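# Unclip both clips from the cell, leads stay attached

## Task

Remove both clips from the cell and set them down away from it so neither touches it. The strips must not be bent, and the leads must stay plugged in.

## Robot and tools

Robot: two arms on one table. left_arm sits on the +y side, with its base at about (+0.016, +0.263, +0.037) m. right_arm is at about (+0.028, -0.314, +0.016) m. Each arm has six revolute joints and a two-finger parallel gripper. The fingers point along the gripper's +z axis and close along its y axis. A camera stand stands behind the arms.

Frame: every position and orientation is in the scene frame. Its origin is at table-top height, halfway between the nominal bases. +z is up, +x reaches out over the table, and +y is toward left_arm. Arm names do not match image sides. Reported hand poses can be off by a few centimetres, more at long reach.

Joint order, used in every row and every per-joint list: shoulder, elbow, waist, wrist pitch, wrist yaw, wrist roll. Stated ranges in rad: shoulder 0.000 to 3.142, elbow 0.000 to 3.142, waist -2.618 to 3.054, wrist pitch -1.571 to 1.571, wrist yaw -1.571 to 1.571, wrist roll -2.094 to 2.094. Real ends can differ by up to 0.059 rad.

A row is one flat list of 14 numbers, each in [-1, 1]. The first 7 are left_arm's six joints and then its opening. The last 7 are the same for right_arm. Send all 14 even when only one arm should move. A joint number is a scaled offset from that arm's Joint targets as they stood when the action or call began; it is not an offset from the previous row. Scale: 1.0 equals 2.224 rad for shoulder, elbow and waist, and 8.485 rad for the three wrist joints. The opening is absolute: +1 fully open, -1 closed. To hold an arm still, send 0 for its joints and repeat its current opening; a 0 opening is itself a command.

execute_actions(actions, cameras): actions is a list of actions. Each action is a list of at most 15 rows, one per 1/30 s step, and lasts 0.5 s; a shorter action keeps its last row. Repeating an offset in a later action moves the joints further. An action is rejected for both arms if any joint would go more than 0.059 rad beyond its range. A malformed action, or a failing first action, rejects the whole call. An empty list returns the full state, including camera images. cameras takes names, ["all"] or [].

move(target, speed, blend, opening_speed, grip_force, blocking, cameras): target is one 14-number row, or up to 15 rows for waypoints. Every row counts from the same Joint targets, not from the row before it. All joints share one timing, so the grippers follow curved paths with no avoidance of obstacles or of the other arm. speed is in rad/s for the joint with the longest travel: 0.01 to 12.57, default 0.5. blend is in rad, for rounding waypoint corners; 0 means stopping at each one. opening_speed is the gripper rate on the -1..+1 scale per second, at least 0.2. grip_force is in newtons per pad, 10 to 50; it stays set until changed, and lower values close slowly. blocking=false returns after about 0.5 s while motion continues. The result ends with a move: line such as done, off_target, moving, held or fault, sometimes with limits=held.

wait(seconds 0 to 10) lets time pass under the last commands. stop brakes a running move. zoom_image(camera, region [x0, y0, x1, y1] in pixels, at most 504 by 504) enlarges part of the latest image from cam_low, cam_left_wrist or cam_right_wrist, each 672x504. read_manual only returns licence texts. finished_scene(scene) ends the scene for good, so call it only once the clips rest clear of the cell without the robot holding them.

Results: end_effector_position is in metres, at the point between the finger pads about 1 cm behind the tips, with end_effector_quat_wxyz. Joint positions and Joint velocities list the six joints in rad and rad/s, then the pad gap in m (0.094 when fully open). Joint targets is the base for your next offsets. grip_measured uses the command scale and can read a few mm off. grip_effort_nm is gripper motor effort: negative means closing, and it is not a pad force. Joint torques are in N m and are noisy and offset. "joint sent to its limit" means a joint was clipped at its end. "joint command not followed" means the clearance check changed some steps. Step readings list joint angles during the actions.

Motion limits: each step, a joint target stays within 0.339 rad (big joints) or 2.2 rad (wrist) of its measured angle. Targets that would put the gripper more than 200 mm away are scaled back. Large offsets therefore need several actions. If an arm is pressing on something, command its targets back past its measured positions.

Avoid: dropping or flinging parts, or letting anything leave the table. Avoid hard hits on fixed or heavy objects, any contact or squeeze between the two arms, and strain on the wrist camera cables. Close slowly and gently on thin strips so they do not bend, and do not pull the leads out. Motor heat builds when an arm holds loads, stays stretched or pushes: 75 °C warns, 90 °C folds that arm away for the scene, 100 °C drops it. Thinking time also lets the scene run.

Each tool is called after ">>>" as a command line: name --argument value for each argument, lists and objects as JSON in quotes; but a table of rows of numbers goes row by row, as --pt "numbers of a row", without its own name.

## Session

>>> execute_actions --actions '[]'

>>> zoom_image --camera "cam_low" --region '[260, 180, 460, 320]'

Scene clock: 0.00 s.
left_arm: end_effector_position=(+0.4164, +0.2892, +0.1205) grip_measured=+1.000 grip_effort_nm=n/a end_effector_quat_wxyz=(+0.560, -0.061, +0.826, +0.021) | right_arm: end_effector_position=(+0.4138, -0.3256, +0.0883) grip_measured=+1.000 grip_effort_nm=n/a end_effector_quat_wxyz=(+0.538, +0.054, +0.837, -0.086)
Joint names: [shoulder, elbow, waist, wrist pitch, wrist yaw, wrist roll]
Joint positions: left_arm=[1.572 0.403 0.03 0.787 -0.069 -0.065 0.094] | right_arm=[1.554 0.377 0.072 0.739 0.296 0.042 0.094]
Joint velocities: within noise
Joint torques (N m): no reading
Motor temperatures (°C): left_arm=[30 27 28 28 28 28 30] | right_arm=[29 28 28 31 27 27 28]
Heat: left arm: 30 °C; right arm: 31 °C.
Joint targets: left_arm=[1.562 0.414 0.030 0.795 -0.069 -0.065] | right_arm=[1.544 0.388 0.072 0.748 0.296 0.042]
Tool commands: left_gripper/opening=+1.0 right_gripper/opening=+1.0
camera_calibration:
cam_left_wrist: T_world_to_cam=[[0.0926287, -0.995596, 0.0144121, 0.24364], [-0.668977, -0.0729482, -0.739695, 0.444661], [0.737489, 0.0588756, -0.672788, -0.110633], [0, 0, 0, 1]] pos_world=[0.356491, 0.281518, 0.250969]
cam_right_wrist: T_world_to_cam=[[-0.243757, -0.968661, 0.0477339, -0.219979], [-0.665608, 0.131293, -0.734662, 0.441753], [0.705371, -0.210851, -0.676752, -0.175883], [0, 0, 0, 1]] pos_world=[0.364476, -0.308169, 0.21601]

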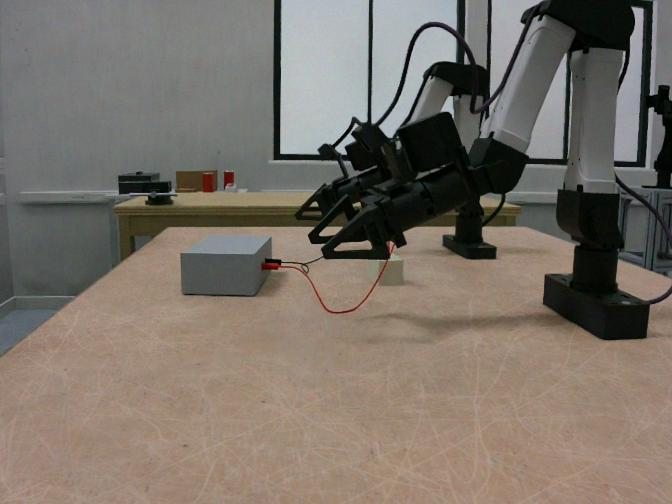

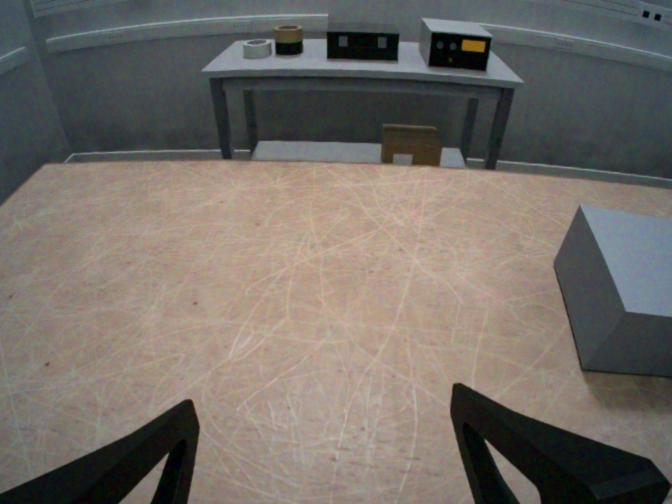

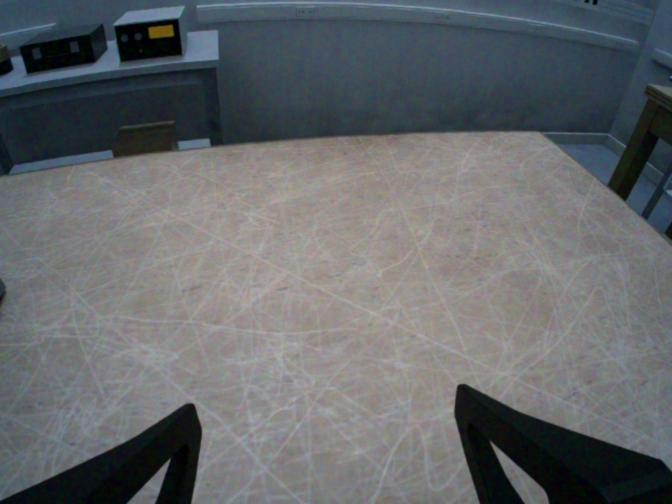

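Scaled by 2.520 from the camera's 672x504 image, which has a finer 960x720 frame.

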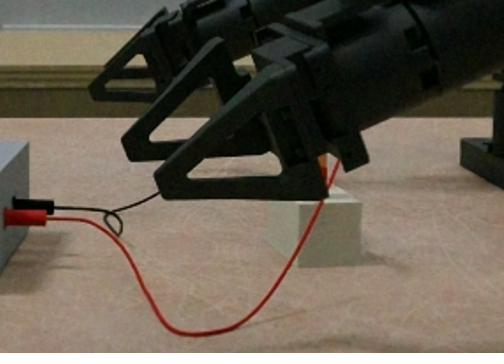

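>>> move --pt "0.098 0.567 0 -0.2642 0.0097 0.1095 0.2 0 0 0 0 0 0 1" --pt "0.098 0.567 -0.334 -0.2642 0.0097 0.1095 0.2 0 0 0 0 0 0 1" --speed 1.0 --blend '[0.1,0]' --cameras '["cam_low","cam_left_wrist"]'

>>> zoom_image --camera "cam_left_wrist" --region '[220, 20, 440, 350]'

>>> zoom_image --camera "cam_low" --region '[340, 150, 440, 290]'

Scene clock: 32.83 s.
left_arm: end_effector_position=(+0.2633, +0.0502, +0.1906) grip_measured=+0.203 grip_effort_nm=-0.16 end_effector_quat_wxyz=(+0.006, +0.703, +0.711, -0.001) | right_arm: end_effector_position=(+0.4138, -0.3256, +0.0883) grip_measured=+1.000 grip_effort_nm=0.02 end_effector_quat_wxyz=(+0.538, +0.054, +0.837, -0.086)
Joint names: [shoulder, elbow, waist, wrist pitch, wrist yaw, wrist roll]
Joint positions: left_arm=[1.773 1.65 -0.714 -1.437 0.003 0.852 0.057] | right_arm=[1.554 0.377 0.072 0.739 0.296 0.042 0.094]
Joint torques (N m): left_arm=[-6.2 8.44 0.03 0.24 0.14 0.04] | right_arm=[-6.45 4.68 0.36 2.04 0.07 0.03]
Motor temperatures (°C): left_arm=[32 30 28 33 28 28 30] | right_arm=[32 31 28 36 27 27 28]
Heat: left arm: 33 °C; right arm: 36 °C.
Joint targets: left_arm=[1.781 1.675 -0.713 -1.447 0.013 0.864] | right_arm=[1.544 0.388 0.072 0.748 0.296 0.042]
move: done
camera_calibration:
cam_left_wrist: T_world_to_cam=[[-0.999685, 0.0196627, 0.0155894, 0.255319], [0.0238111, 0.939357, 0.342112, -0.0627284], [-0.00791717, 0.342376, -0.93953, 0.296444], [0, 0, 0, 1]] pos_world=[0.259079, -0.0475912, 0.295998]
Images, in order (width x height): cam_low 672x504, cam_left_wrist 672x504.

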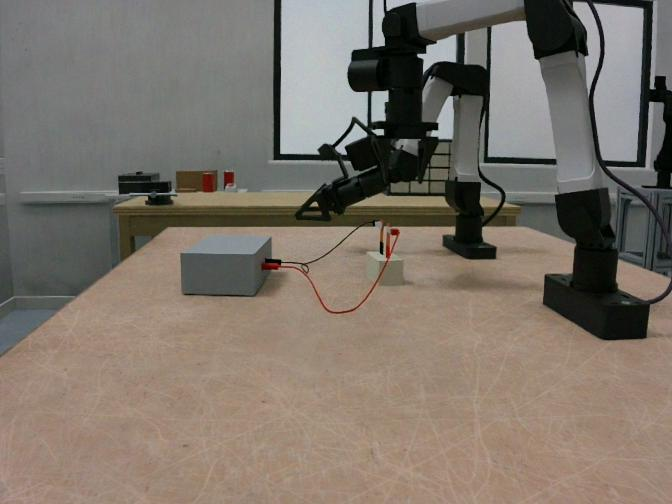

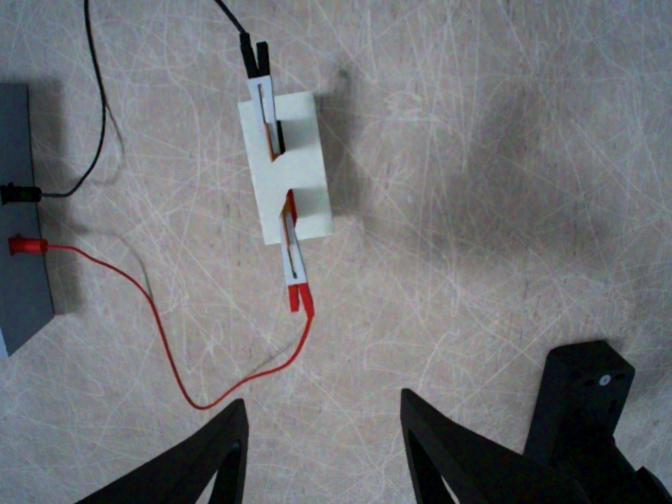

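Scaled by 1.527 from the camera's 672x504 image, which has a finer 960x720 frame.

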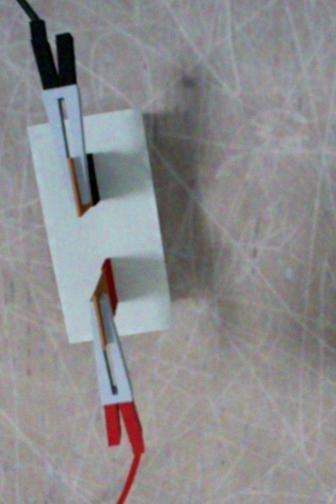

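Scaled by 3.600 from the camera's 672x504 image, which has a finer 960x720 frame.

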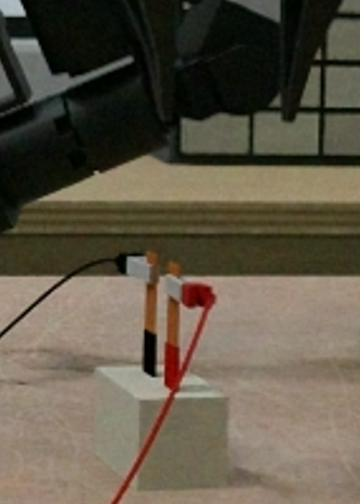

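>>> move --pt "0.009 -0.06 0.022 0.018 0 -0.012 0.0 0 0 0 0 0 0 1" --pt "0.018 -0.1475 0.022 0.0415 0 -0.012 -0.1 0 0 0 0 0 0 1" --speed '[0.4,0.2]' --blend '[0.02,0]' --cameras '["cam_low","cam_left_wrist"]'

>>> zoom_image --camera "cam_left_wrist" --region '[270, 330, 380, 450]'

>>> zoom_image --camera "cam_low" --region '[350, 190, 430, 290]'

Scene clock: 57.83 s.
left_arm: end_effector_position=(+0.2750, +0.0598, +0.1032) grip_measured=-0.097 grip_effort_nm=-0.16 end_effector_quat_wxyz=(+0.000, +0.657, +0.754, -0.001) | right_arm: end_effector_position=(+0.4138, -0.3256, +0.0883) grip_measured=+1.000 grip_effort_nm=0.02 end_effector_quat_wxyz=(+0.538, +0.054, +0.837, -0.086)
Joint names: [shoulder, elbow, waist, wrist pitch, wrist yaw, wrist roll]
Joint positions: left_arm=[1.812 1.349 -0.669 -1.108 0.003 0.771 0.042] | right_arm=[1.554 0.377 0.072 0.739 0.296 0.042 0.094]
Joint torques (N m): left_arm=[-6.49 6.19 0.55 0.46 0.15 -0.18] | right_arm=[-6.45 4.68 0.36 2.04 0.07 0.03]
Heat: left arm: 33 °C; right arm: 38 °C.
Joint targets: left_arm=[1.820 1.347 -0.664 -1.095 0.013 0.762] | right_arm=[1.544 0.388 0.072 0.748 0.296 0.042]
move: done
camera_calibration:
cam_left_wrist: T_world_to_cam=[[-0.99406, -0.106149, 0.0240328, 0.273268], [-0.0911859, 0.932844, 0.34855, -0.0108115], [-0.0594172, 0.344288, -0.936982, 0.224857], [0, 0, 0, 1]] pos_world=[0.28402, -0.0383228, 0.207888]
Images, in order (width x height): cam_low 672x504, cam_left_wrist 672x504.

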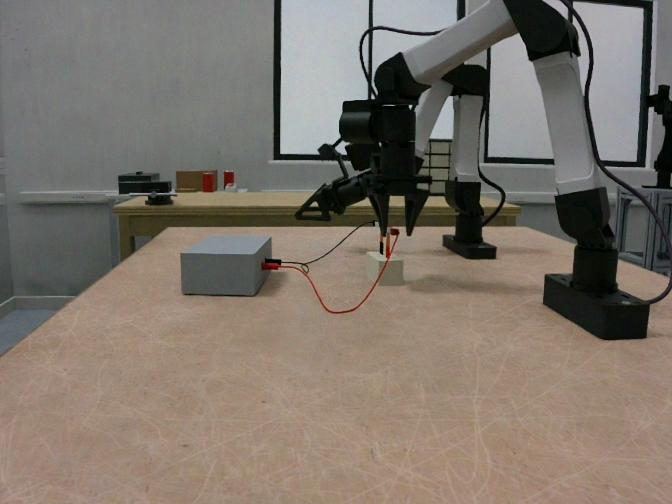

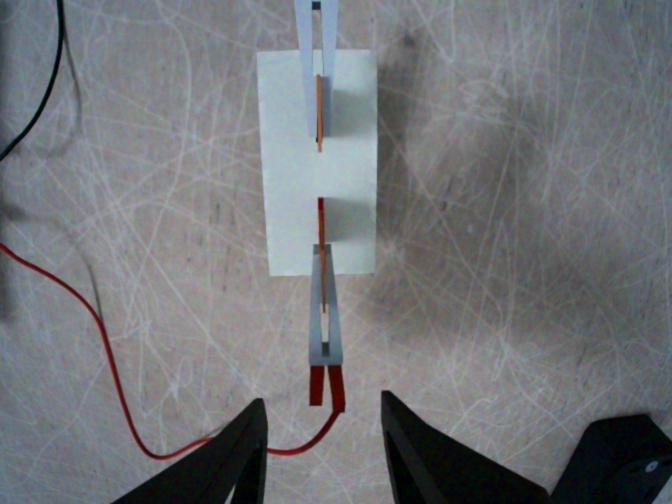

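Scaled by 4.200 from the camera's 672x504 image, which has a finer 960x720 frame.

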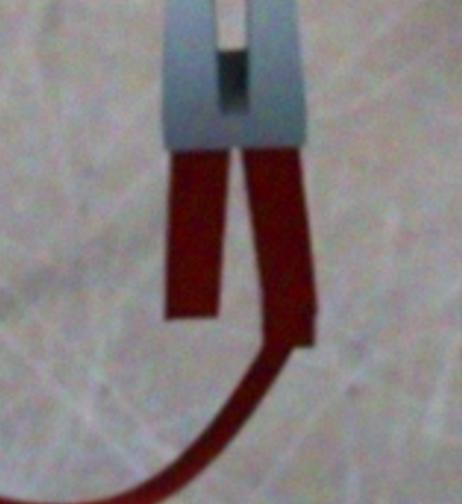

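Scaled by 5.040 from the camera's 672x504 image, which has a finer 960x720 frame.

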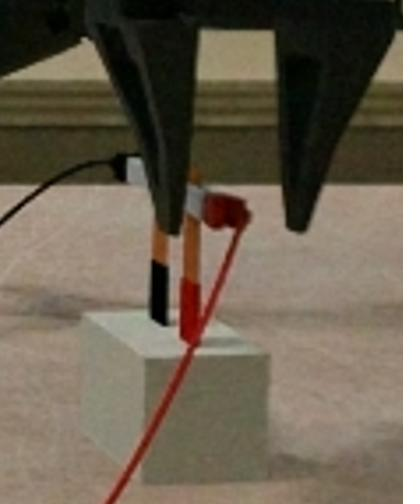

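>>> move --target '[0,0,-0.0045,0,0,0,-0.6,0,0,0,0,0,0,1]' --speed 0.2 --cameras '["cam_left_wrist"]'

>>> zoom_image --camera "cam_left_wrist" --region '[270, 330, 380, 450]'

Scene clock: 69.43 s.
left_arm: end_effector_position=(+0.2750, +0.0598, +0.1032) grip_measured=-0.597 grip_effort_nm=-0.16 end_effector_quat_wxyz=(+0.000, +0.657, +0.754, -0.001) | right_arm: end_effector_position=(+0.4138, -0.3256, +0.0883) grip_measured=+1.000 grip_effort_nm=0.02 end_effector_quat_wxyz=(+0.538, +0.054, +0.837, -0.086)
Joint names: [shoulder, elbow, waist, wrist pitch, wrist yaw, wrist roll]
Joint positions: left_arm=[1.812 1.349 -0.669 -1.108 0.003 0.771 0.019] | right_arm=[1.554 0.377 0.072 0.739 0.296 0.042 0.094]
Joint torques (N m): left_arm=[-6.45 5.91 -0.36 0.43 0.13 -0.19] | right_arm=[-6.45 4.68 0.35 2.04 0.07 0.03]
Heat: left arm: 34 °C; right arm: 38 °C.
Joint targets: left_arm=[1.820 1.347 -0.674 -1.095 0.013 0.762] | right_arm=[1.544 0.388 0.072 0.748 0.296 0.042]
move: done
camera_calibration:
cam_left_wrist: T_world_to_cam=[[-0.994016, -0.106564, 0.0239922, 0.273249], [-0.0915875, 0.932797, 0.348571, -0.0107035], [-0.059525, 0.344288, -0.936975, 0.224886], [0, 0, 0, 1]] pos_world=[0.28402, -0.0383229, 0.207888]
Images, in order (width x height): cam_left_wrist 672x504.

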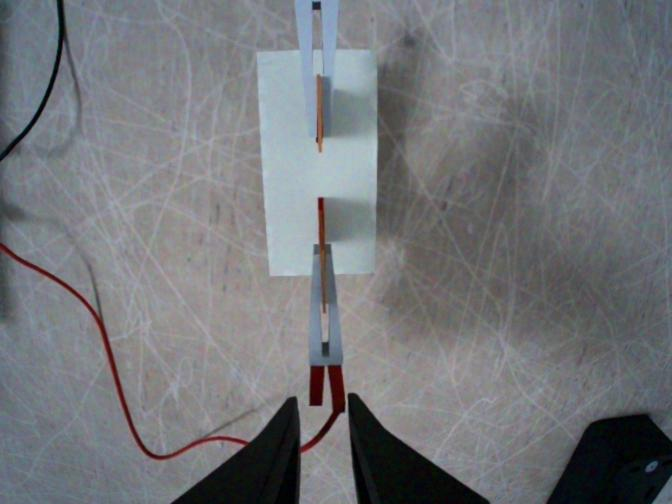

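Scaled by 4.200 from the camera's 672x504 image, which has a finer 960x720 frame.

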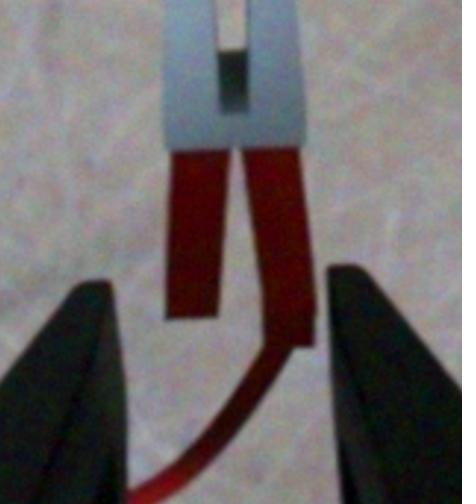

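>>> move --target '[0,0,-0.0047,0,0,0,-0.57,0,0,0,0,0,0,1]' --speed 0.2 --cameras '["cam_left_wrist"]'

>>> zoom_image --camera "cam_left_wrist" --region '[270, 330, 380, 450]'

Scene clock: 73.83 s.
left_arm: end_effector_position=(+0.2732, +0.0576, +0.1032) grip_measured=-0.573 grip_effort_nm=0.13 end_effector_quat_wxyz=(+0.000, +0.660, +0.751, -0.001) | right_arm: end_effector_position=(+0.4138, -0.3256, +0.0883) grip_measured=+1.000 grip_effort_nm=0.02 end_effector_quat_wxyz=(+0.538, +0.054, +0.837, -0.086)
Joint names: [shoulder, elbow, waist, wrist pitch, wrist yaw, wrist roll]
Joint positions: left_arm=[1.812 1.349 -0.677 -1.108 0.003 0.771 0.02] | right_arm=[1.554 0.377 0.072 0.739 0.296 0.042 0.094]
Joint torques (N m): left_arm=[-6.48 6.12 -0.64 0.43 0.18 -0.16] | right_arm=[-6.45 4.67 0.36 2.04 0.07 0.03]
Heat: left arm: 34 °C; right arm: 38 °C.
Joint targets: left_arm=[1.820 1.347 -0.684 -1.095 0.013 0.762] | right_arm=[1.544 0.388 0.072 0.748 0.296 0.042]
move: done
camera_calibration:
cam_left_wrist: T_world_to_cam=[[-0.994918, -0.097791, 0.0239686, 0.27102], [-0.0833668, 0.933588, 0.348515, -0.0110672], [-0.0564584, 0.344746, -0.936997, 0.224683], [0, 0, 0, 1]] pos_world=[0.281405, -0.0406228, 0.207888]
Images, in order (width x height): cam_left_wrist 672x504.

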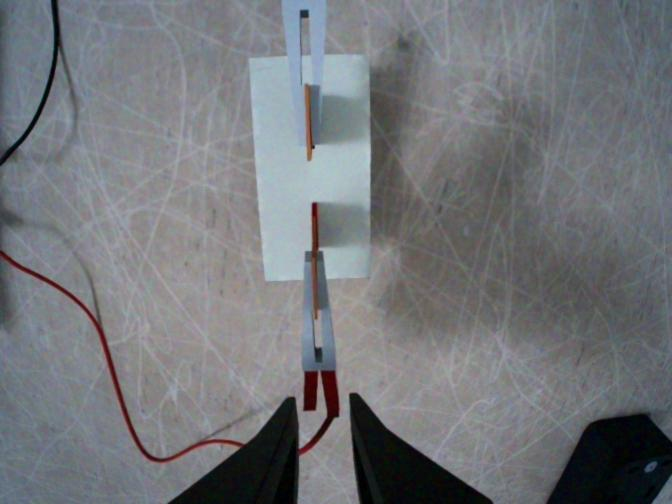

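Scaled by 4.200 from the camera's 672x504 image, which has a finer 960x720 frame.

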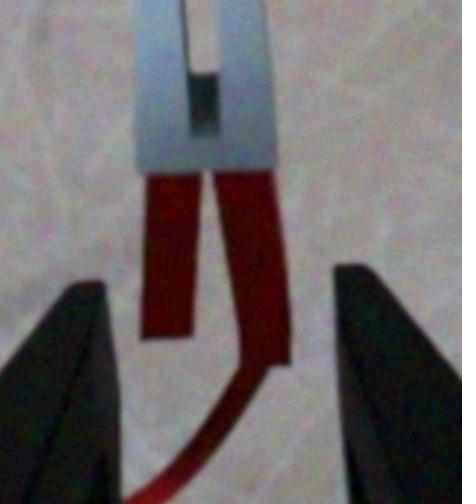

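>>> move --target '[0,0,0,0,0,0,-0.79,0,0,0,0,0,0,1]' --opening_speed 0.2 --cameras '["cam_left_wrist"]'

>>> zoom_image --camera "cam_left_wrist" --region '[260, 200, 380, 450]'

Scene clock: 80.10 s.
left_arm: end_effector_position=(+0.2733, +0.0575, +0.1032) grip_measured=-0.784 grip_effort_nm=-0.34 end_effector_quat_wxyz=(+0.000, +0.660, +0.751, -0.001) | right_arm: end_effector_position=(+0.4138, -0.3256, +0.0883) grip_measured=+1.000 grip_effort_nm=0.02 end_effector_quat_wxyz=(+0.538, +0.054, +0.837, -0.086)
Joint names: [shoulder, elbow, waist, wrist pitch, wrist yaw, wrist roll]
Joint positions: left_arm=[1.812 1.349 -0.677 -1.108 0.003 0.771 0.01] | right_arm=[1.554 0.377 0.072 0.739 0.296 0.042 0.094]
Joint torques (N m): left_arm=[-6.31 5.98 -0.62 0.46 0.13 -0.15] | right_arm=[-6.45 4.68 0.36 2.04 0.07 0.03]
Heat: left arm: 34 °C; right arm: 39 °C.
Joint targets: left_arm=[1.820 1.347 -0.684 -1.095 0.013 0.762] | right_arm=[1.544 0.388 0.072 0.748 0.296 0.042]
move: done
camera_calibration:
cam_left_wrist: T_world_to_cam=[[-0.994926, -0.0977799, 0.0236747, 0.27108], [-0.0834716, 0.933664, 0.348287, -0.0110228], [-0.0561596, 0.344544, -0.937089, 0.224703], [0, 0, 0, 1]] pos_world=[0.281404, -0.0406222, 0.207988]
Images, in order (width x height): cam_left_wrist 672x504.

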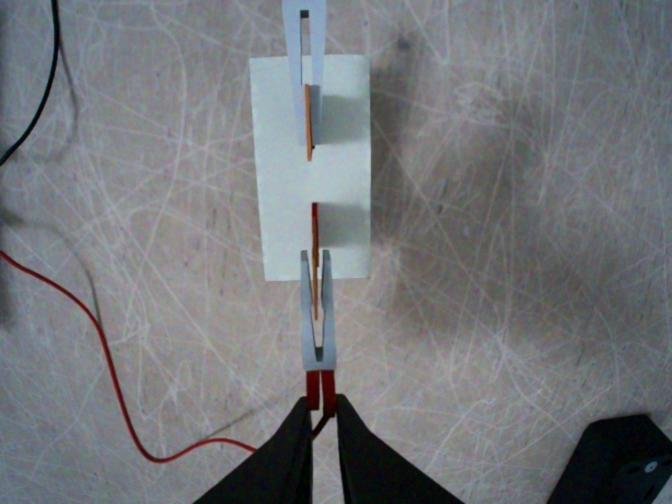

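Scaled by 2.016 from the camera's 672x504 image, which has a finer 960x720 frame.

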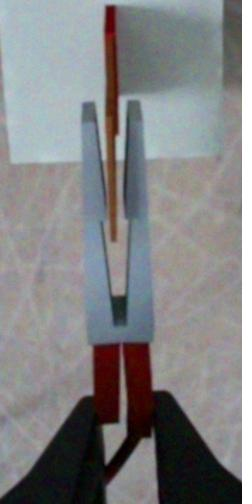

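>>> move --target '[-0.0153,0,0.0056,0,0,0.0025,-0.82,0,0,0,0,0,0,1]' --opening_speed 0.2 --speed 0.05 --cameras '["cam_left_wrist"]'

>>> zoom_image --camera "cam_left_wrist" --region '[260, 200, 380, 450]'

Scene clock: 87.27 s.
left_arm: end_effector_position=(+0.2733, +0.0575, +0.1032) grip_measured=-0.813 grip_effort_nm=-0.38 end_effector_quat_wxyz=(+0.000, +0.660, +0.751, -0.001) | right_arm: end_effector_position=(+0.4138, -0.3256, +0.0883) grip_measured=+1.000 grip_effort_nm=0.03 end_effector_quat_wxyz=(+0.538, +0.054, +0.837, -0.086)
Joint names: [shoulder, elbow, waist, wrist pitch, wrist yaw, wrist roll]
Joint positions: left_arm=[1.812 1.349 -0.677 -1.108 0.003 0.771 0.009] | right_arm=[1.554 0.377 0.072 0.739 0.296 0.042 0.094]
Joint torques (N m): left_arm=[-9.1 5.78 0.32 0.51 0.12 0.14] | right_arm=[-6.45 4.68 0.36 2.03 0.07 0.03]
Heat: left arm: 34 °C; right arm: 39 °C.
Joint targets: left_arm=[1.786 1.347 -0.672 -1.095 0.013 0.783] | right_arm=[1.544 0.388 0.072 0.748 0.296 0.042]
move: done
camera_calibration:
cam_left_wrist: T_world_to_cam=[[-0.994926, -0.0977799, 0.0236747, 0.27108], [-0.0834716, 0.933664, 0.348287, -0.0110228], [-0.0561596, 0.344544, -0.937089, 0.224703], [0, 0, 0, 1]] pos_world=[0.281404, -0.0406222, 0.207988]
Images, in order (width x height): cam_left_wrist 672x504.

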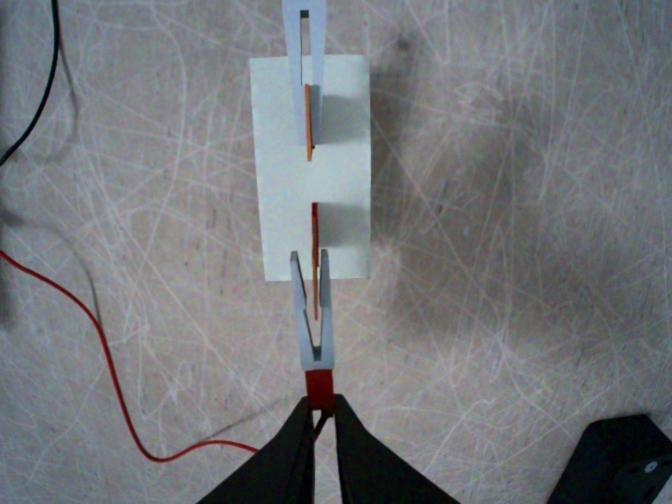

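Scaled by 2.016 from the camera's 672x504 image, which has a finer 960x720 frame.

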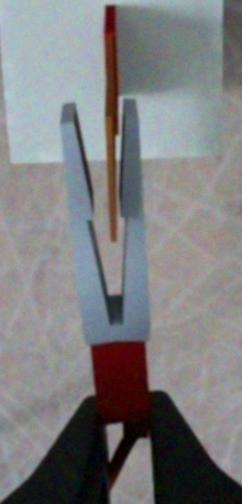

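>>> move --target '[0,0,0,0,0,0,-0.785,0,0,0,0,0,0,1]' --opening_speed 0.2 --cameras '["cam_left_wrist"]'

>>> zoom_image --camera "cam_left_wrist" --region '[260, 200, 380, 450]'

Scene clock: 93.03 s.
left_arm: end_effector_position=(+0.2733, +0.0575, +0.1032) grip_measured=-0.784 grip_effort_nm=-0.04 end_effector_quat_wxyz=(+0.000, +0.660, +0.751, -0.001) | right_arm: end_effector_position=(+0.4138, -0.3256, +0.0883) grip_measured=+1.000 grip_effort_nm=0.02 end_effector_quat_wxyz=(+0.538, +0.054, +0.837, -0.086)
Joint names: [shoulder, elbow, waist, wrist pitch, wrist yaw, wrist roll]
Joint positions: left_arm=[1.812 1.349 -0.677 -1.108 0.003 0.771 0.01] | right_arm=[1.554 0.377 0.072 0.739 0.296 0.042 0.094]
Joint torques (N m): left_arm=[-9.03 6.01 0.36 0.49 0.14 0.16] | right_arm=[-6.45 4.68 0.36 2.04 0.07 0.03]
Heat: left arm: 35 °C; right arm: 39 °C.
Joint targets: left_arm=[1.786 1.347 -0.672 -1.095 0.013 0.783] | right_arm=[1.544 0.388 0.072 0.748 0.296 0.042]
move: done
camera_calibration:
cam_left_wrist: T_world_to_cam=[[-0.994926, -0.0977799, 0.0236747, 0.27108], [-0.0834716, 0.933664, 0.348287, -0.0110228], [-0.0561596, 0.344544, -0.937089, 0.224703], [0, 0, 0, 1]] pos_world=[0.281404, -0.0406222, 0.207988]
Images, in order (width x height): cam_left_wrist 672x504.

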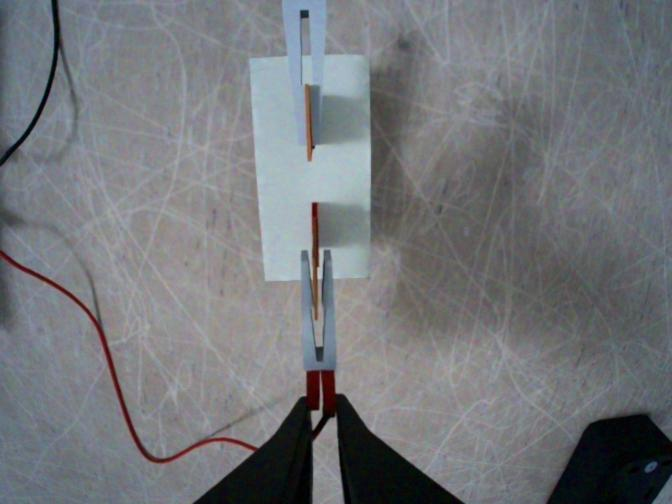

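Scaled by 2.016 from the camera's 672x504 image, which has a finer 960x720 frame.

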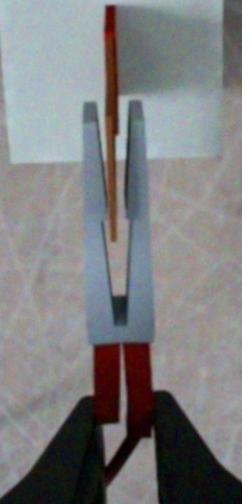

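>>> move --pt "-0.0164 -0.0185 0.0124 0.0009 0 0.0033 -0.79 0 0 0 0 0 0 1" --pt "-0.031 -0.0361 0.0251 0.0017 0 0.0066 -0.79 0 0 0 0 0 0 1" --pt "-0.0452 -0.0527 0.0385 0.0023 0 0.0101 -0.79 0 0 0 0 0 0 1" --pt "-0.0589 -0.0683 0.0526 0.0028 0 0.0138 -0.79 0 0 0 0 0 0 1" --speed 0.06 --blend '[0.01,0.01,0.01,0]' --cameras '["cam_low","cam_left_wrist"]'

>>> zoom_image --camera "cam_low" --region '[350, 190, 430, 290]'

Scene clock: 107.20 s.
left_arm: end_effector_position=(+0.2658, +0.1069, +0.1017) grip_measured=-0.784 grip_effort_nm=-0.30 end_effector_quat_wxyz=(-0.002, +0.660, +0.751, -0.002) | right_arm: end_effector_position=(+0.4138, -0.3256, +0.0883) grip_measured=+1.000 grip_effort_nm=0.02 end_effector_quat_wxyz=(+0.538, +0.054, +0.837, -0.086)
Joint names: [shoulder, elbow, waist, wrist pitch, wrist yaw, wrist roll]
Joint positions: left_arm=[1.691 1.199 -0.561 -1.084 0.003 0.886 0.01] | right_arm=[1.554 0.377 0.072 0.739 0.296 0.042 0.094]
Joint torques (N m): left_arm=[-8.9 5.79 0.5 0.44 0.12 0.12] | right_arm=[-6.45 4.68 0.35 2.04 0.07 0.03]
Heat: left arm: 36 °C; right arm: 40 °C.
Joint targets: left_arm=[1.656 1.195 -0.555 -1.071 0.013 0.900] | right_arm=[1.544 0.388 0.072 0.748 0.296 0.042]
move: off_target (left_arm); left_arm: the shoulder is farthest, 0.036 rad from its target
camera_calibration:
cam_left_wrist: T_world_to_cam=[[-0.994762, -0.0982247, 0.0283081, 0.268079], [-0.0820771, 0.932553, 0.351581, -0.0578207], [-0.0609327, 0.347416, -0.935729, 0.206623], [0, 0, 0, 1]] pos_world=[0.274519, 0.00846888, 0.206083]
Images, in order (width x height): cam_low 672x504, cam_left_wrist 672x504.

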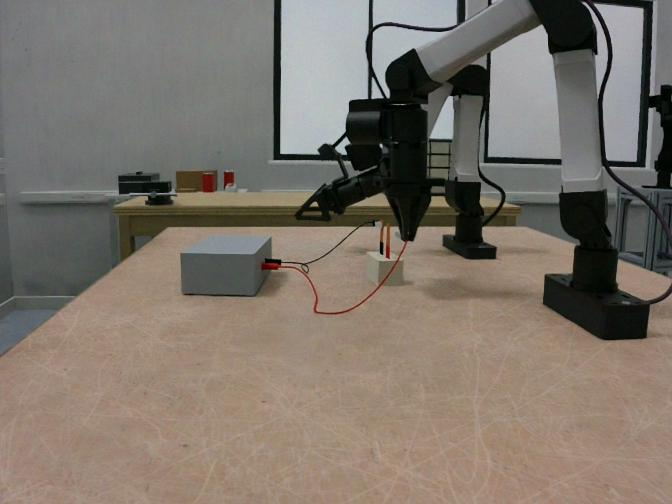

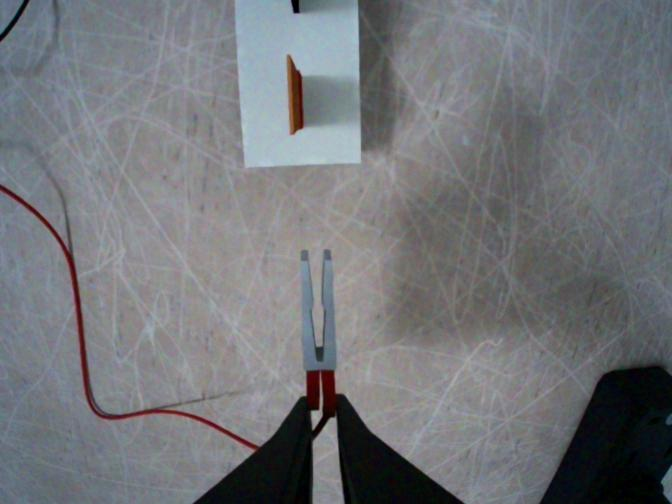

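Scaled by 5.040 from the camera's 672x504 image, which has a finer 960x720 frame.

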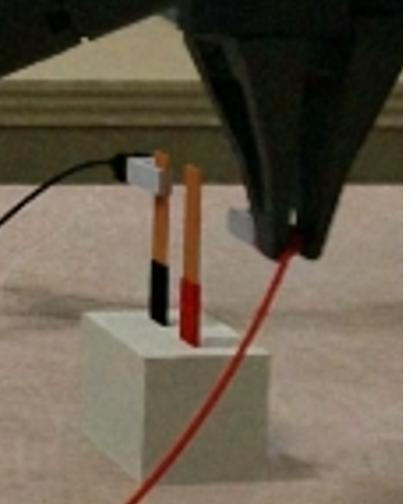

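>>> zoom_image --camera "cam_left_wrist" --region '[230, 0, 370, 180]'

>>> zoom_image --camera "cam_low" --region '[360, 210, 410, 270]'

Scaled by 2.800 from the camera's 672x504 image, which has a finer 960x720 frame.

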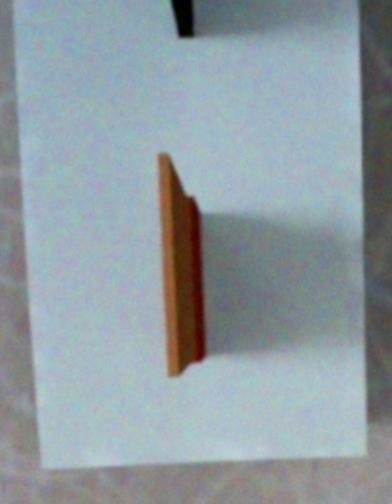

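Scaled by 8.400 from the camera's 672x504 image, which has a finer 960x720 frame.

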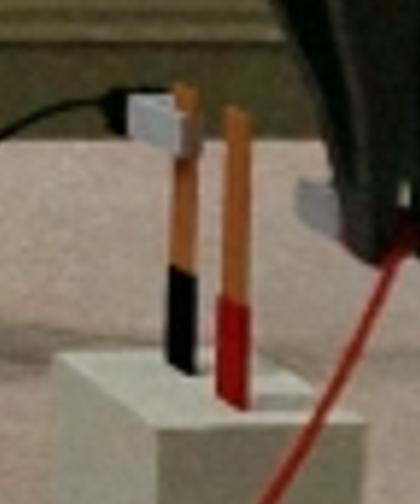

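>>> move --pt "-0.0782 -0.0841 0.1268 0.0017 0 0.0332 -0.79 0 0 0 0 0 0 1" --pt "0.0126 -0.1862 0.1268 0.0475 0 0.0332 -0.79 0 0 0 0 0 0 1" --speed '[0.3,0.2]' --blend '[0.03,0]' --cameras '["cam_low","cam_left_wrist"]'

>>> zoom_image --camera "cam_low" --region '[380, 230, 480, 330]'

Scene clock: 123.17 s.
left_arm: end_effector_position=(+0.2538, +0.1955, +0.0120) grip_measured=-0.784 grip_effort_nm=-0.31 end_effector_quat_wxyz=(-0.001, +0.660, +0.751, -0.002) | right_arm: end_effector_position=(+0.4138, -0.3256, +0.0883) grip_measured=+1.000 grip_effort_nm=0.02 end_effector_quat_wxyz=(+0.538, +0.054, +0.837, -0.086)
Joint names: [shoulder, elbow, waist, wrist pitch, wrist yaw, wrist roll]
Joint positions: left_arm=[1.675 0.783 -0.279 -0.682 0.003 1.169 0.01] | right_arm=[1.554 0.377 0.072 0.739 0.296 0.042 0.094]
Joint torques (N m): left_arm=[-4.46 5.07 0.42 0.42 0.16 0.08] | right_arm=[-6.45 4.68 0.36 2.03 0.07 0.03]
Motor temperatures (°C): left_arm=[38 31 28 30 28 29 30] | right_arm=[33 33 27 40 27 27 28]
Heat: left arm: 38 °C; right arm: 40 °C.
Joint targets: left_arm=[1.683 0.781 -0.273 -0.668 0.013 1.182] | right_arm=[1.544 0.388 0.072 0.748 0.296 0.042]
move: done
camera_calibration:
cam_left_wrist: T_world_to_cam=[[-0.994809, -0.0982231, 0.0266082, 0.267305], [-0.0828076, 0.933321, 0.349364, -0.109807], [-0.0591496, 0.345347, -0.936609, 0.0911123], [0, 0, 0, 1]] pos_world=[0.262214, 0.0972752, 0.116587]
Images, in order (width x height): cam_low 672x504, cam_left_wrist 672x504.

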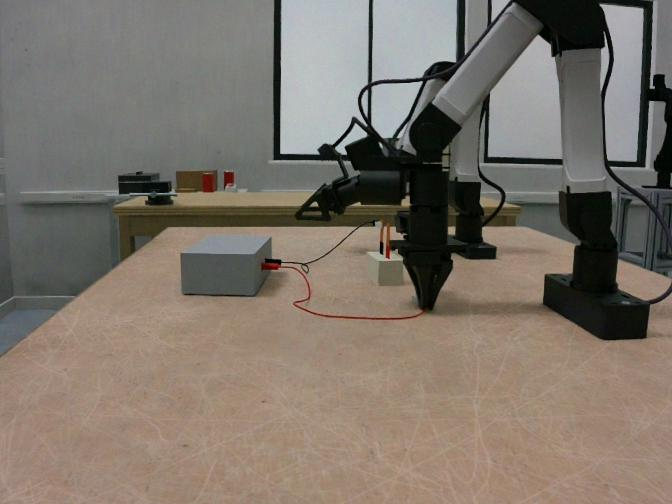

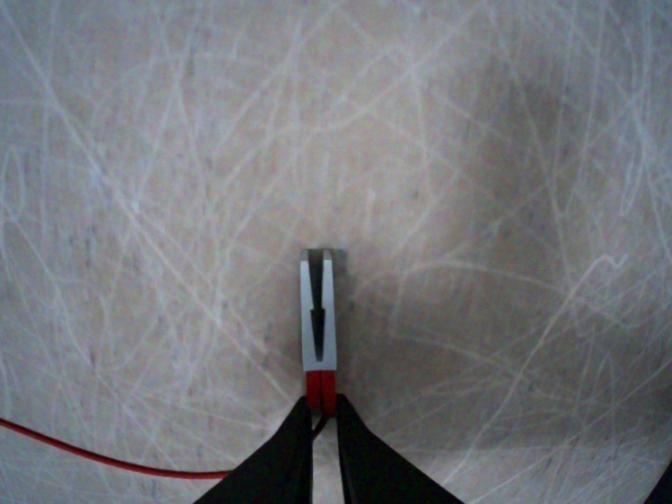

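Scaled by 5.040 from the camera's 672x504 image, which has a finer 960x720 frame.

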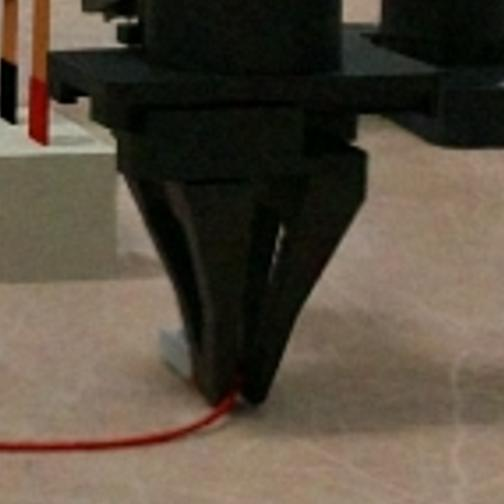

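>>> move --pt "0.0036 -0.0031 0 0.0017 0 0 -0.79 0 0 0 0 0 0 1" --pt "0.0036 -0.0031 0 0.0017 0 0 -0.1 0 0 0 0 0 0 0.2" --pt "-0.04 0.157 0 -0.053 0 0 -0.1 0 0 0 0 0 0 0.2" --pt "-0.04 0.157 0.25 -0.053 0 0 -0.1 0.1313 0.5418 0 -0.2429 -0.0372 -0.1221 0.2" --pt "-0.04 0.157 0.25 -0.053 0 0 -0.1 0.1313 0.5418 0.2765 -0.2429 -0.0372 -0.1221 0.2" --speed '[0.05,0.3,0.4,1.0,0.6]' --blend '[0,0,0.05,0.05,0]' --opening_speed 0.5 --cameras '["all"]'

>>> zoom_image --camera "cam_right_wrist" --region '[230, 230, 430, 450]'

>>> zoom_image --camera "cam_low" --region '[345, 170, 415, 250]'

Scene clock: 151.17 s.
left_arm: end_effector_position=(+0.2686, +0.3358, +0.0978) grip_measured=-0.103 grip_effort_nm=0.13 end_effector_quat_wxyz=(-0.019, +0.428, +0.903, -0.019) | right_arm: end_effector_position=(+0.2811, -0.0875, +0.1296) grip_measured=+0.202 grip_effort_nm=-0.08 end_effector_quat_wxyz=(+0.000, +0.755, -0.655, -0.007)
Joint names: [shoulder, elbow, waist, wrist pitch, wrist yaw, wrist roll]
Joint positions: left_arm=[1.622 1.106 0.277 -1.108 0.003 1.169 0.042] | right_arm=[1.833 1.566 0.693 -1.306 -0.013 -0.988 0.056]
Joint torques (N m): left_arm=[-7.36 8.13 0.8 0.03 0.12 0.13] | right_arm=[-8.51 6.53 -0.2 0.21 -0.13 -0.03]
Heat: left arm: 36 °C; right arm: 40 °C.
Joint targets: left_arm=[1.595 1.130 0.283 -1.118 0.013 1.182] | right_arm=[1.837 1.593 0.687 -1.313 -0.020 -0.994]
move: done
camera_calibration:
cam_left_wrist: T_world_to_cam=[[-0.790657, -0.607925, 0.0727249, 0.40545], [-0.546036, 0.753877, 0.365397, -0.0863528], [-0.276959, 0.249193, -0.928007, 0.213891], [0, 0, 0, 1]] pos_world=[0.332659, 0.258282, 0.200559]
cam_right_wrist: T_world_to_cam=[[0.996192, 0.0809525, 0.0323834, -0.278367], [0.0667952, -0.947303, 0.313299, -0.0835985], [0.0560392, -0.309943, -0.949102, 0.205117], [0, 0, 0, 1]] pos_world=[0.271396, 0.00691581, 0.229883]

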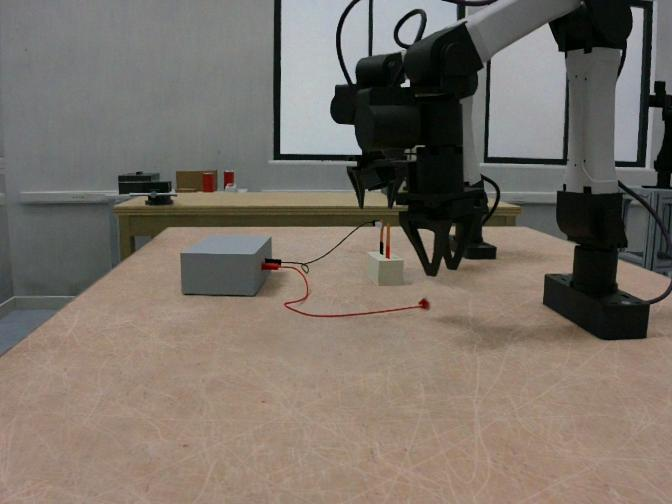

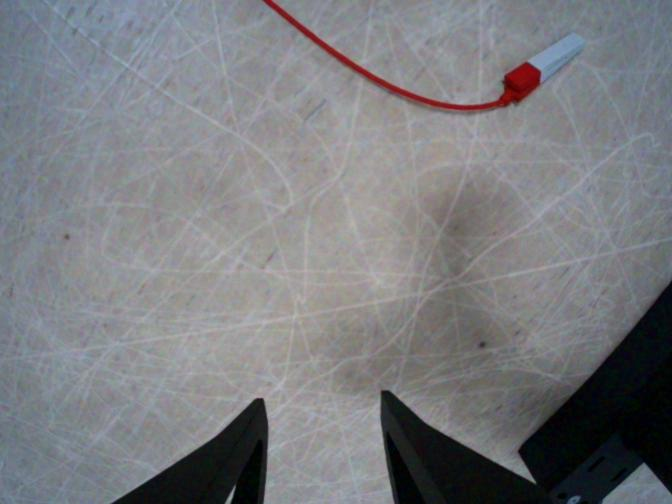

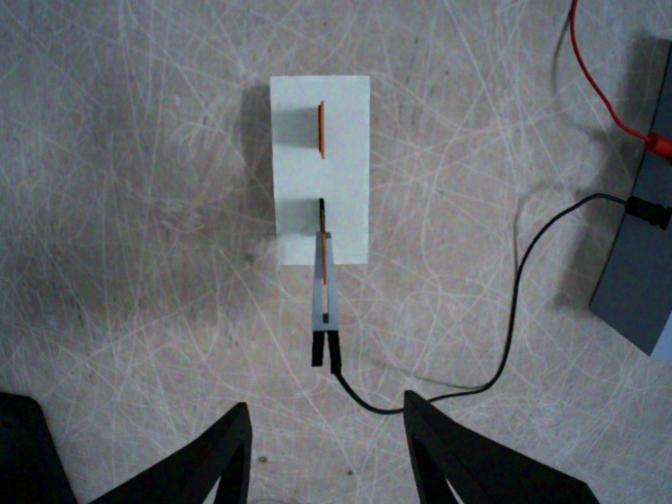

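Scaled by 2.291 from the camera's 672x504 image, which has a finer 960x720 frame.

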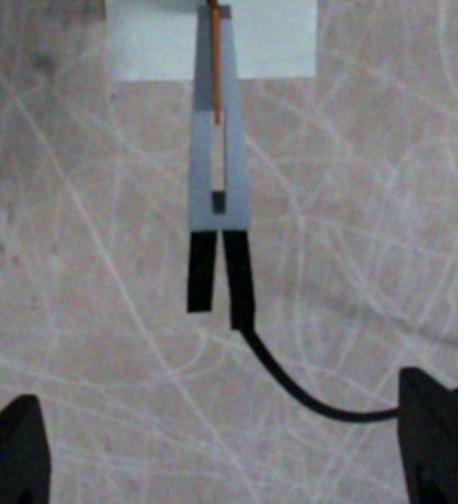

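Scaled by 6.300 from the camera's 672x504 image, which has a finer 960x720 frame.

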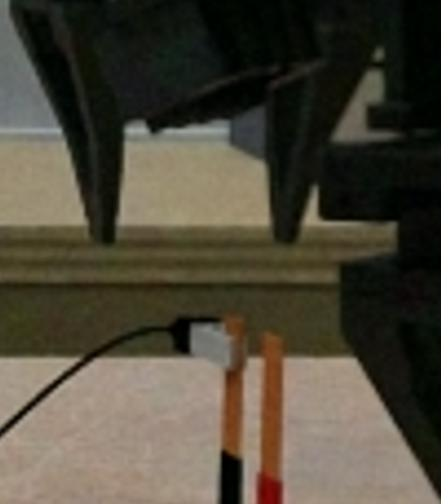

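>>> move --target '[0,0,0,0,0,0,-0.1,0,-0.078,-0.0054,0.0198,0,-0.0014,-0.4]' --speed 0.12 --cameras '["cam_low","cam_right_wrist"]'

>>> zoom_image --camera "cam_right_wrist" --region '[270, 330, 380, 450]'

>>> zoom_image --camera "cam_low" --region '[345, 170, 415, 250]'

Scene clock: 168.03 s.
left_arm: end_effector_position=(+0.2686, +0.3358, +0.0978) grip_measured=-0.103 grip_effort_nm=0.13 end_effector_quat_wxyz=(-0.019, +0.428, +0.903, -0.019) | right_arm: end_effector_position=(+0.2815, -0.0923, +0.0937) grip_measured=-0.398 grip_effort_nm=-0.08 end_effector_quat_wxyz=(-0.001, +0.755, -0.656, -0.007)
Joint names: [shoulder, elbow, waist, wrist pitch, wrist yaw, wrist roll]
Joint positions: left_arm=[1.622 1.106 0.277 -1.108 0.003 1.169 0.042] | right_arm=[1.833 1.423 0.682 -1.16 -0.013 -0.999 0.028]
Joint torques (N m): left_arm=[-7.53 8.2 0.39 0.07 0.13 0.11] | right_arm=[-8.47 4.19 -0.23 0.46 -0.13 -0.04]
Heat: left arm: 37 °C; right arm: 37 °C.
Joint targets: left_arm=[1.595 1.130 0.283 -1.118 0.013 1.182] | right_arm=[1.837 1.419 0.675 -1.145 -0.020 -1.006]
move: done
camera_calibration:
cam_right_wrist: T_world_to_cam=[[0.996186, 0.0801059, 0.0345798, -0.277526], [0.0654046, -0.947923, 0.311713, -0.0764494], [0.057749, -0.308263, -0.949547, 0.169189], [0, 0, 0, 1]] pos_world=[0.271697, 0.00191797, 0.19408]
Images, in order (width x height): cam_low 672x504, cam_right_wrist 672x504.

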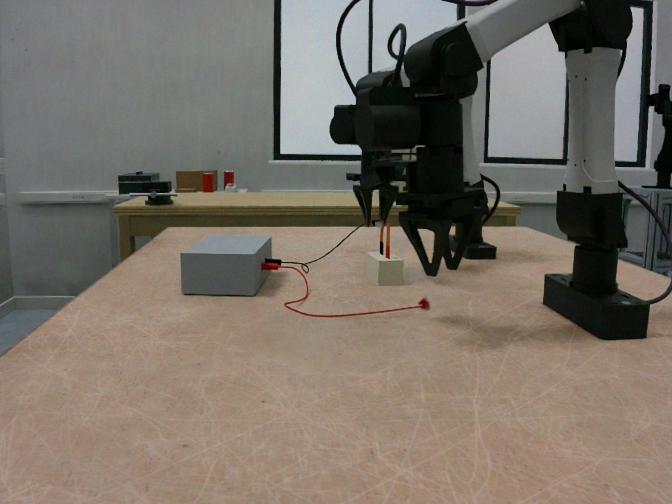

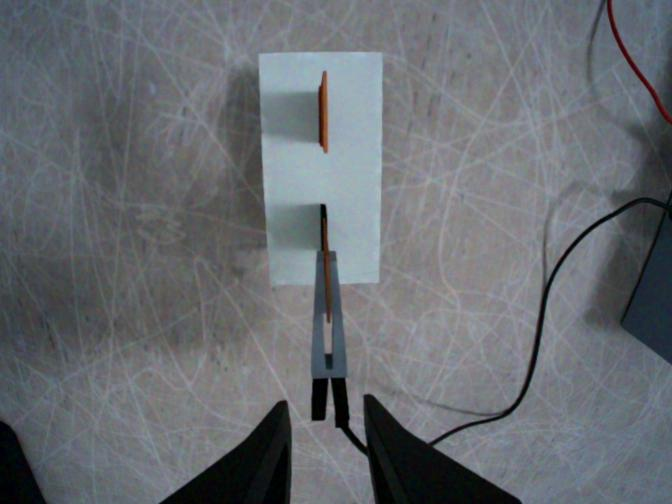

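Scaled by 4.200 from the camera's 672x504 image, which has a finer 960x720 frame.

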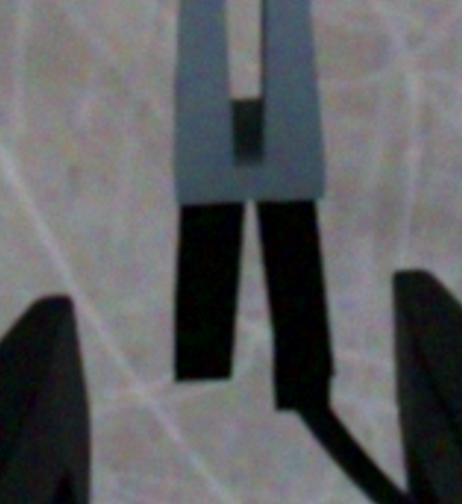

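Scaled by 6.300 from the camera's 672x504 image, which has a finer 960x720 frame.

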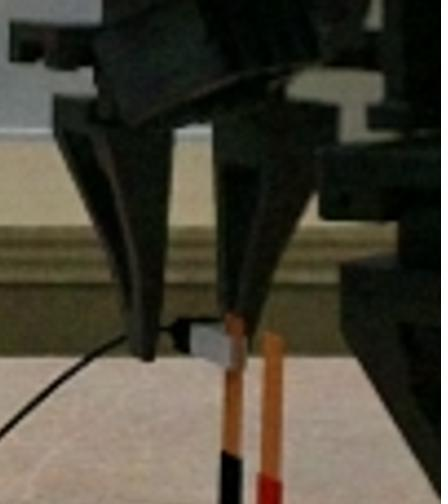

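>>> move --target '[0,0,0,0,0,0,-0.1,0,0,0,0,0.0032,0,-0.6]' --speed 0.1 --cameras '["cam_right_wrist"]'

>>> zoom_image --camera "cam_right_wrist" --region '[270, 330, 380, 450]'

Scene clock: 173.77 s.
left_arm: end_effector_position=(+0.2686, +0.3358, +0.0978) grip_measured=-0.103 grip_effort_nm=0.13 end_effector_quat_wxyz=(-0.019, +0.428, +0.903, -0.019) | right_arm: end_effector_position=(+0.2836, -0.0940, +0.0936) grip_measured=-0.598 grip_effort_nm=-0.08 end_effector_quat_wxyz=(-0.001, +0.755, -0.655, +0.001)
Joint names: [shoulder, elbow, waist, wrist pitch, wrist yaw, wrist roll]
Joint positions: left_arm=[1.622 1.106 0.277 -1.108 0.003 1.169 0.042] | right_arm=[1.833 1.423 0.682 -1.158 0.002 -1 0.019]
Joint torques (N m): left_arm=[-7.45 8.21 0.38 0.08 0.13 0.11] | right_arm=[-8.47 4.19 -0.24 0.45 0 -0.04]
Heat: left arm: 37 °C; right arm: 37 °C.
Joint targets: left_arm=[1.595 1.130 0.283 -1.118 0.013 1.182] | right_arm=[1.837 1.419 0.675 -1.145 0.007 -1.006]
move: done
camera_calibration:
cam_right_wrist: T_world_to_cam=[[0.995678, 0.0813177, 0.0448653, -0.280182], [0.062652, -0.944711, 0.321864, -0.0780441], [0.068558, -0.317662, -0.945722, 0.164187], [0, 0, 0, 1]] pos_world=[0.272604, 0.00121065, 0.192965]
Images, in order (width x height): cam_right_wrist 672x504.

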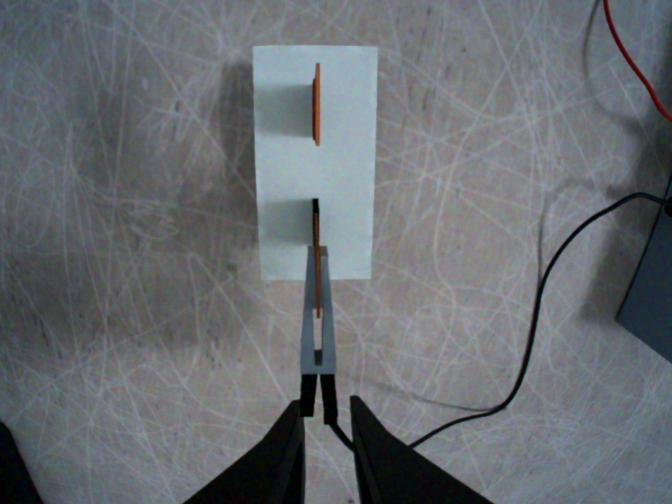

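Scaled by 4.200 from the camera's 672x504 image, which has a finer 960x720 frame.

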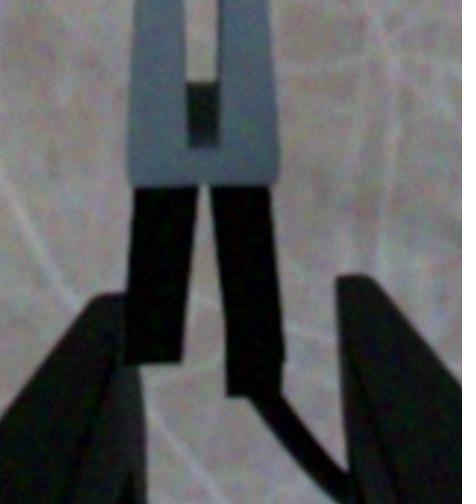

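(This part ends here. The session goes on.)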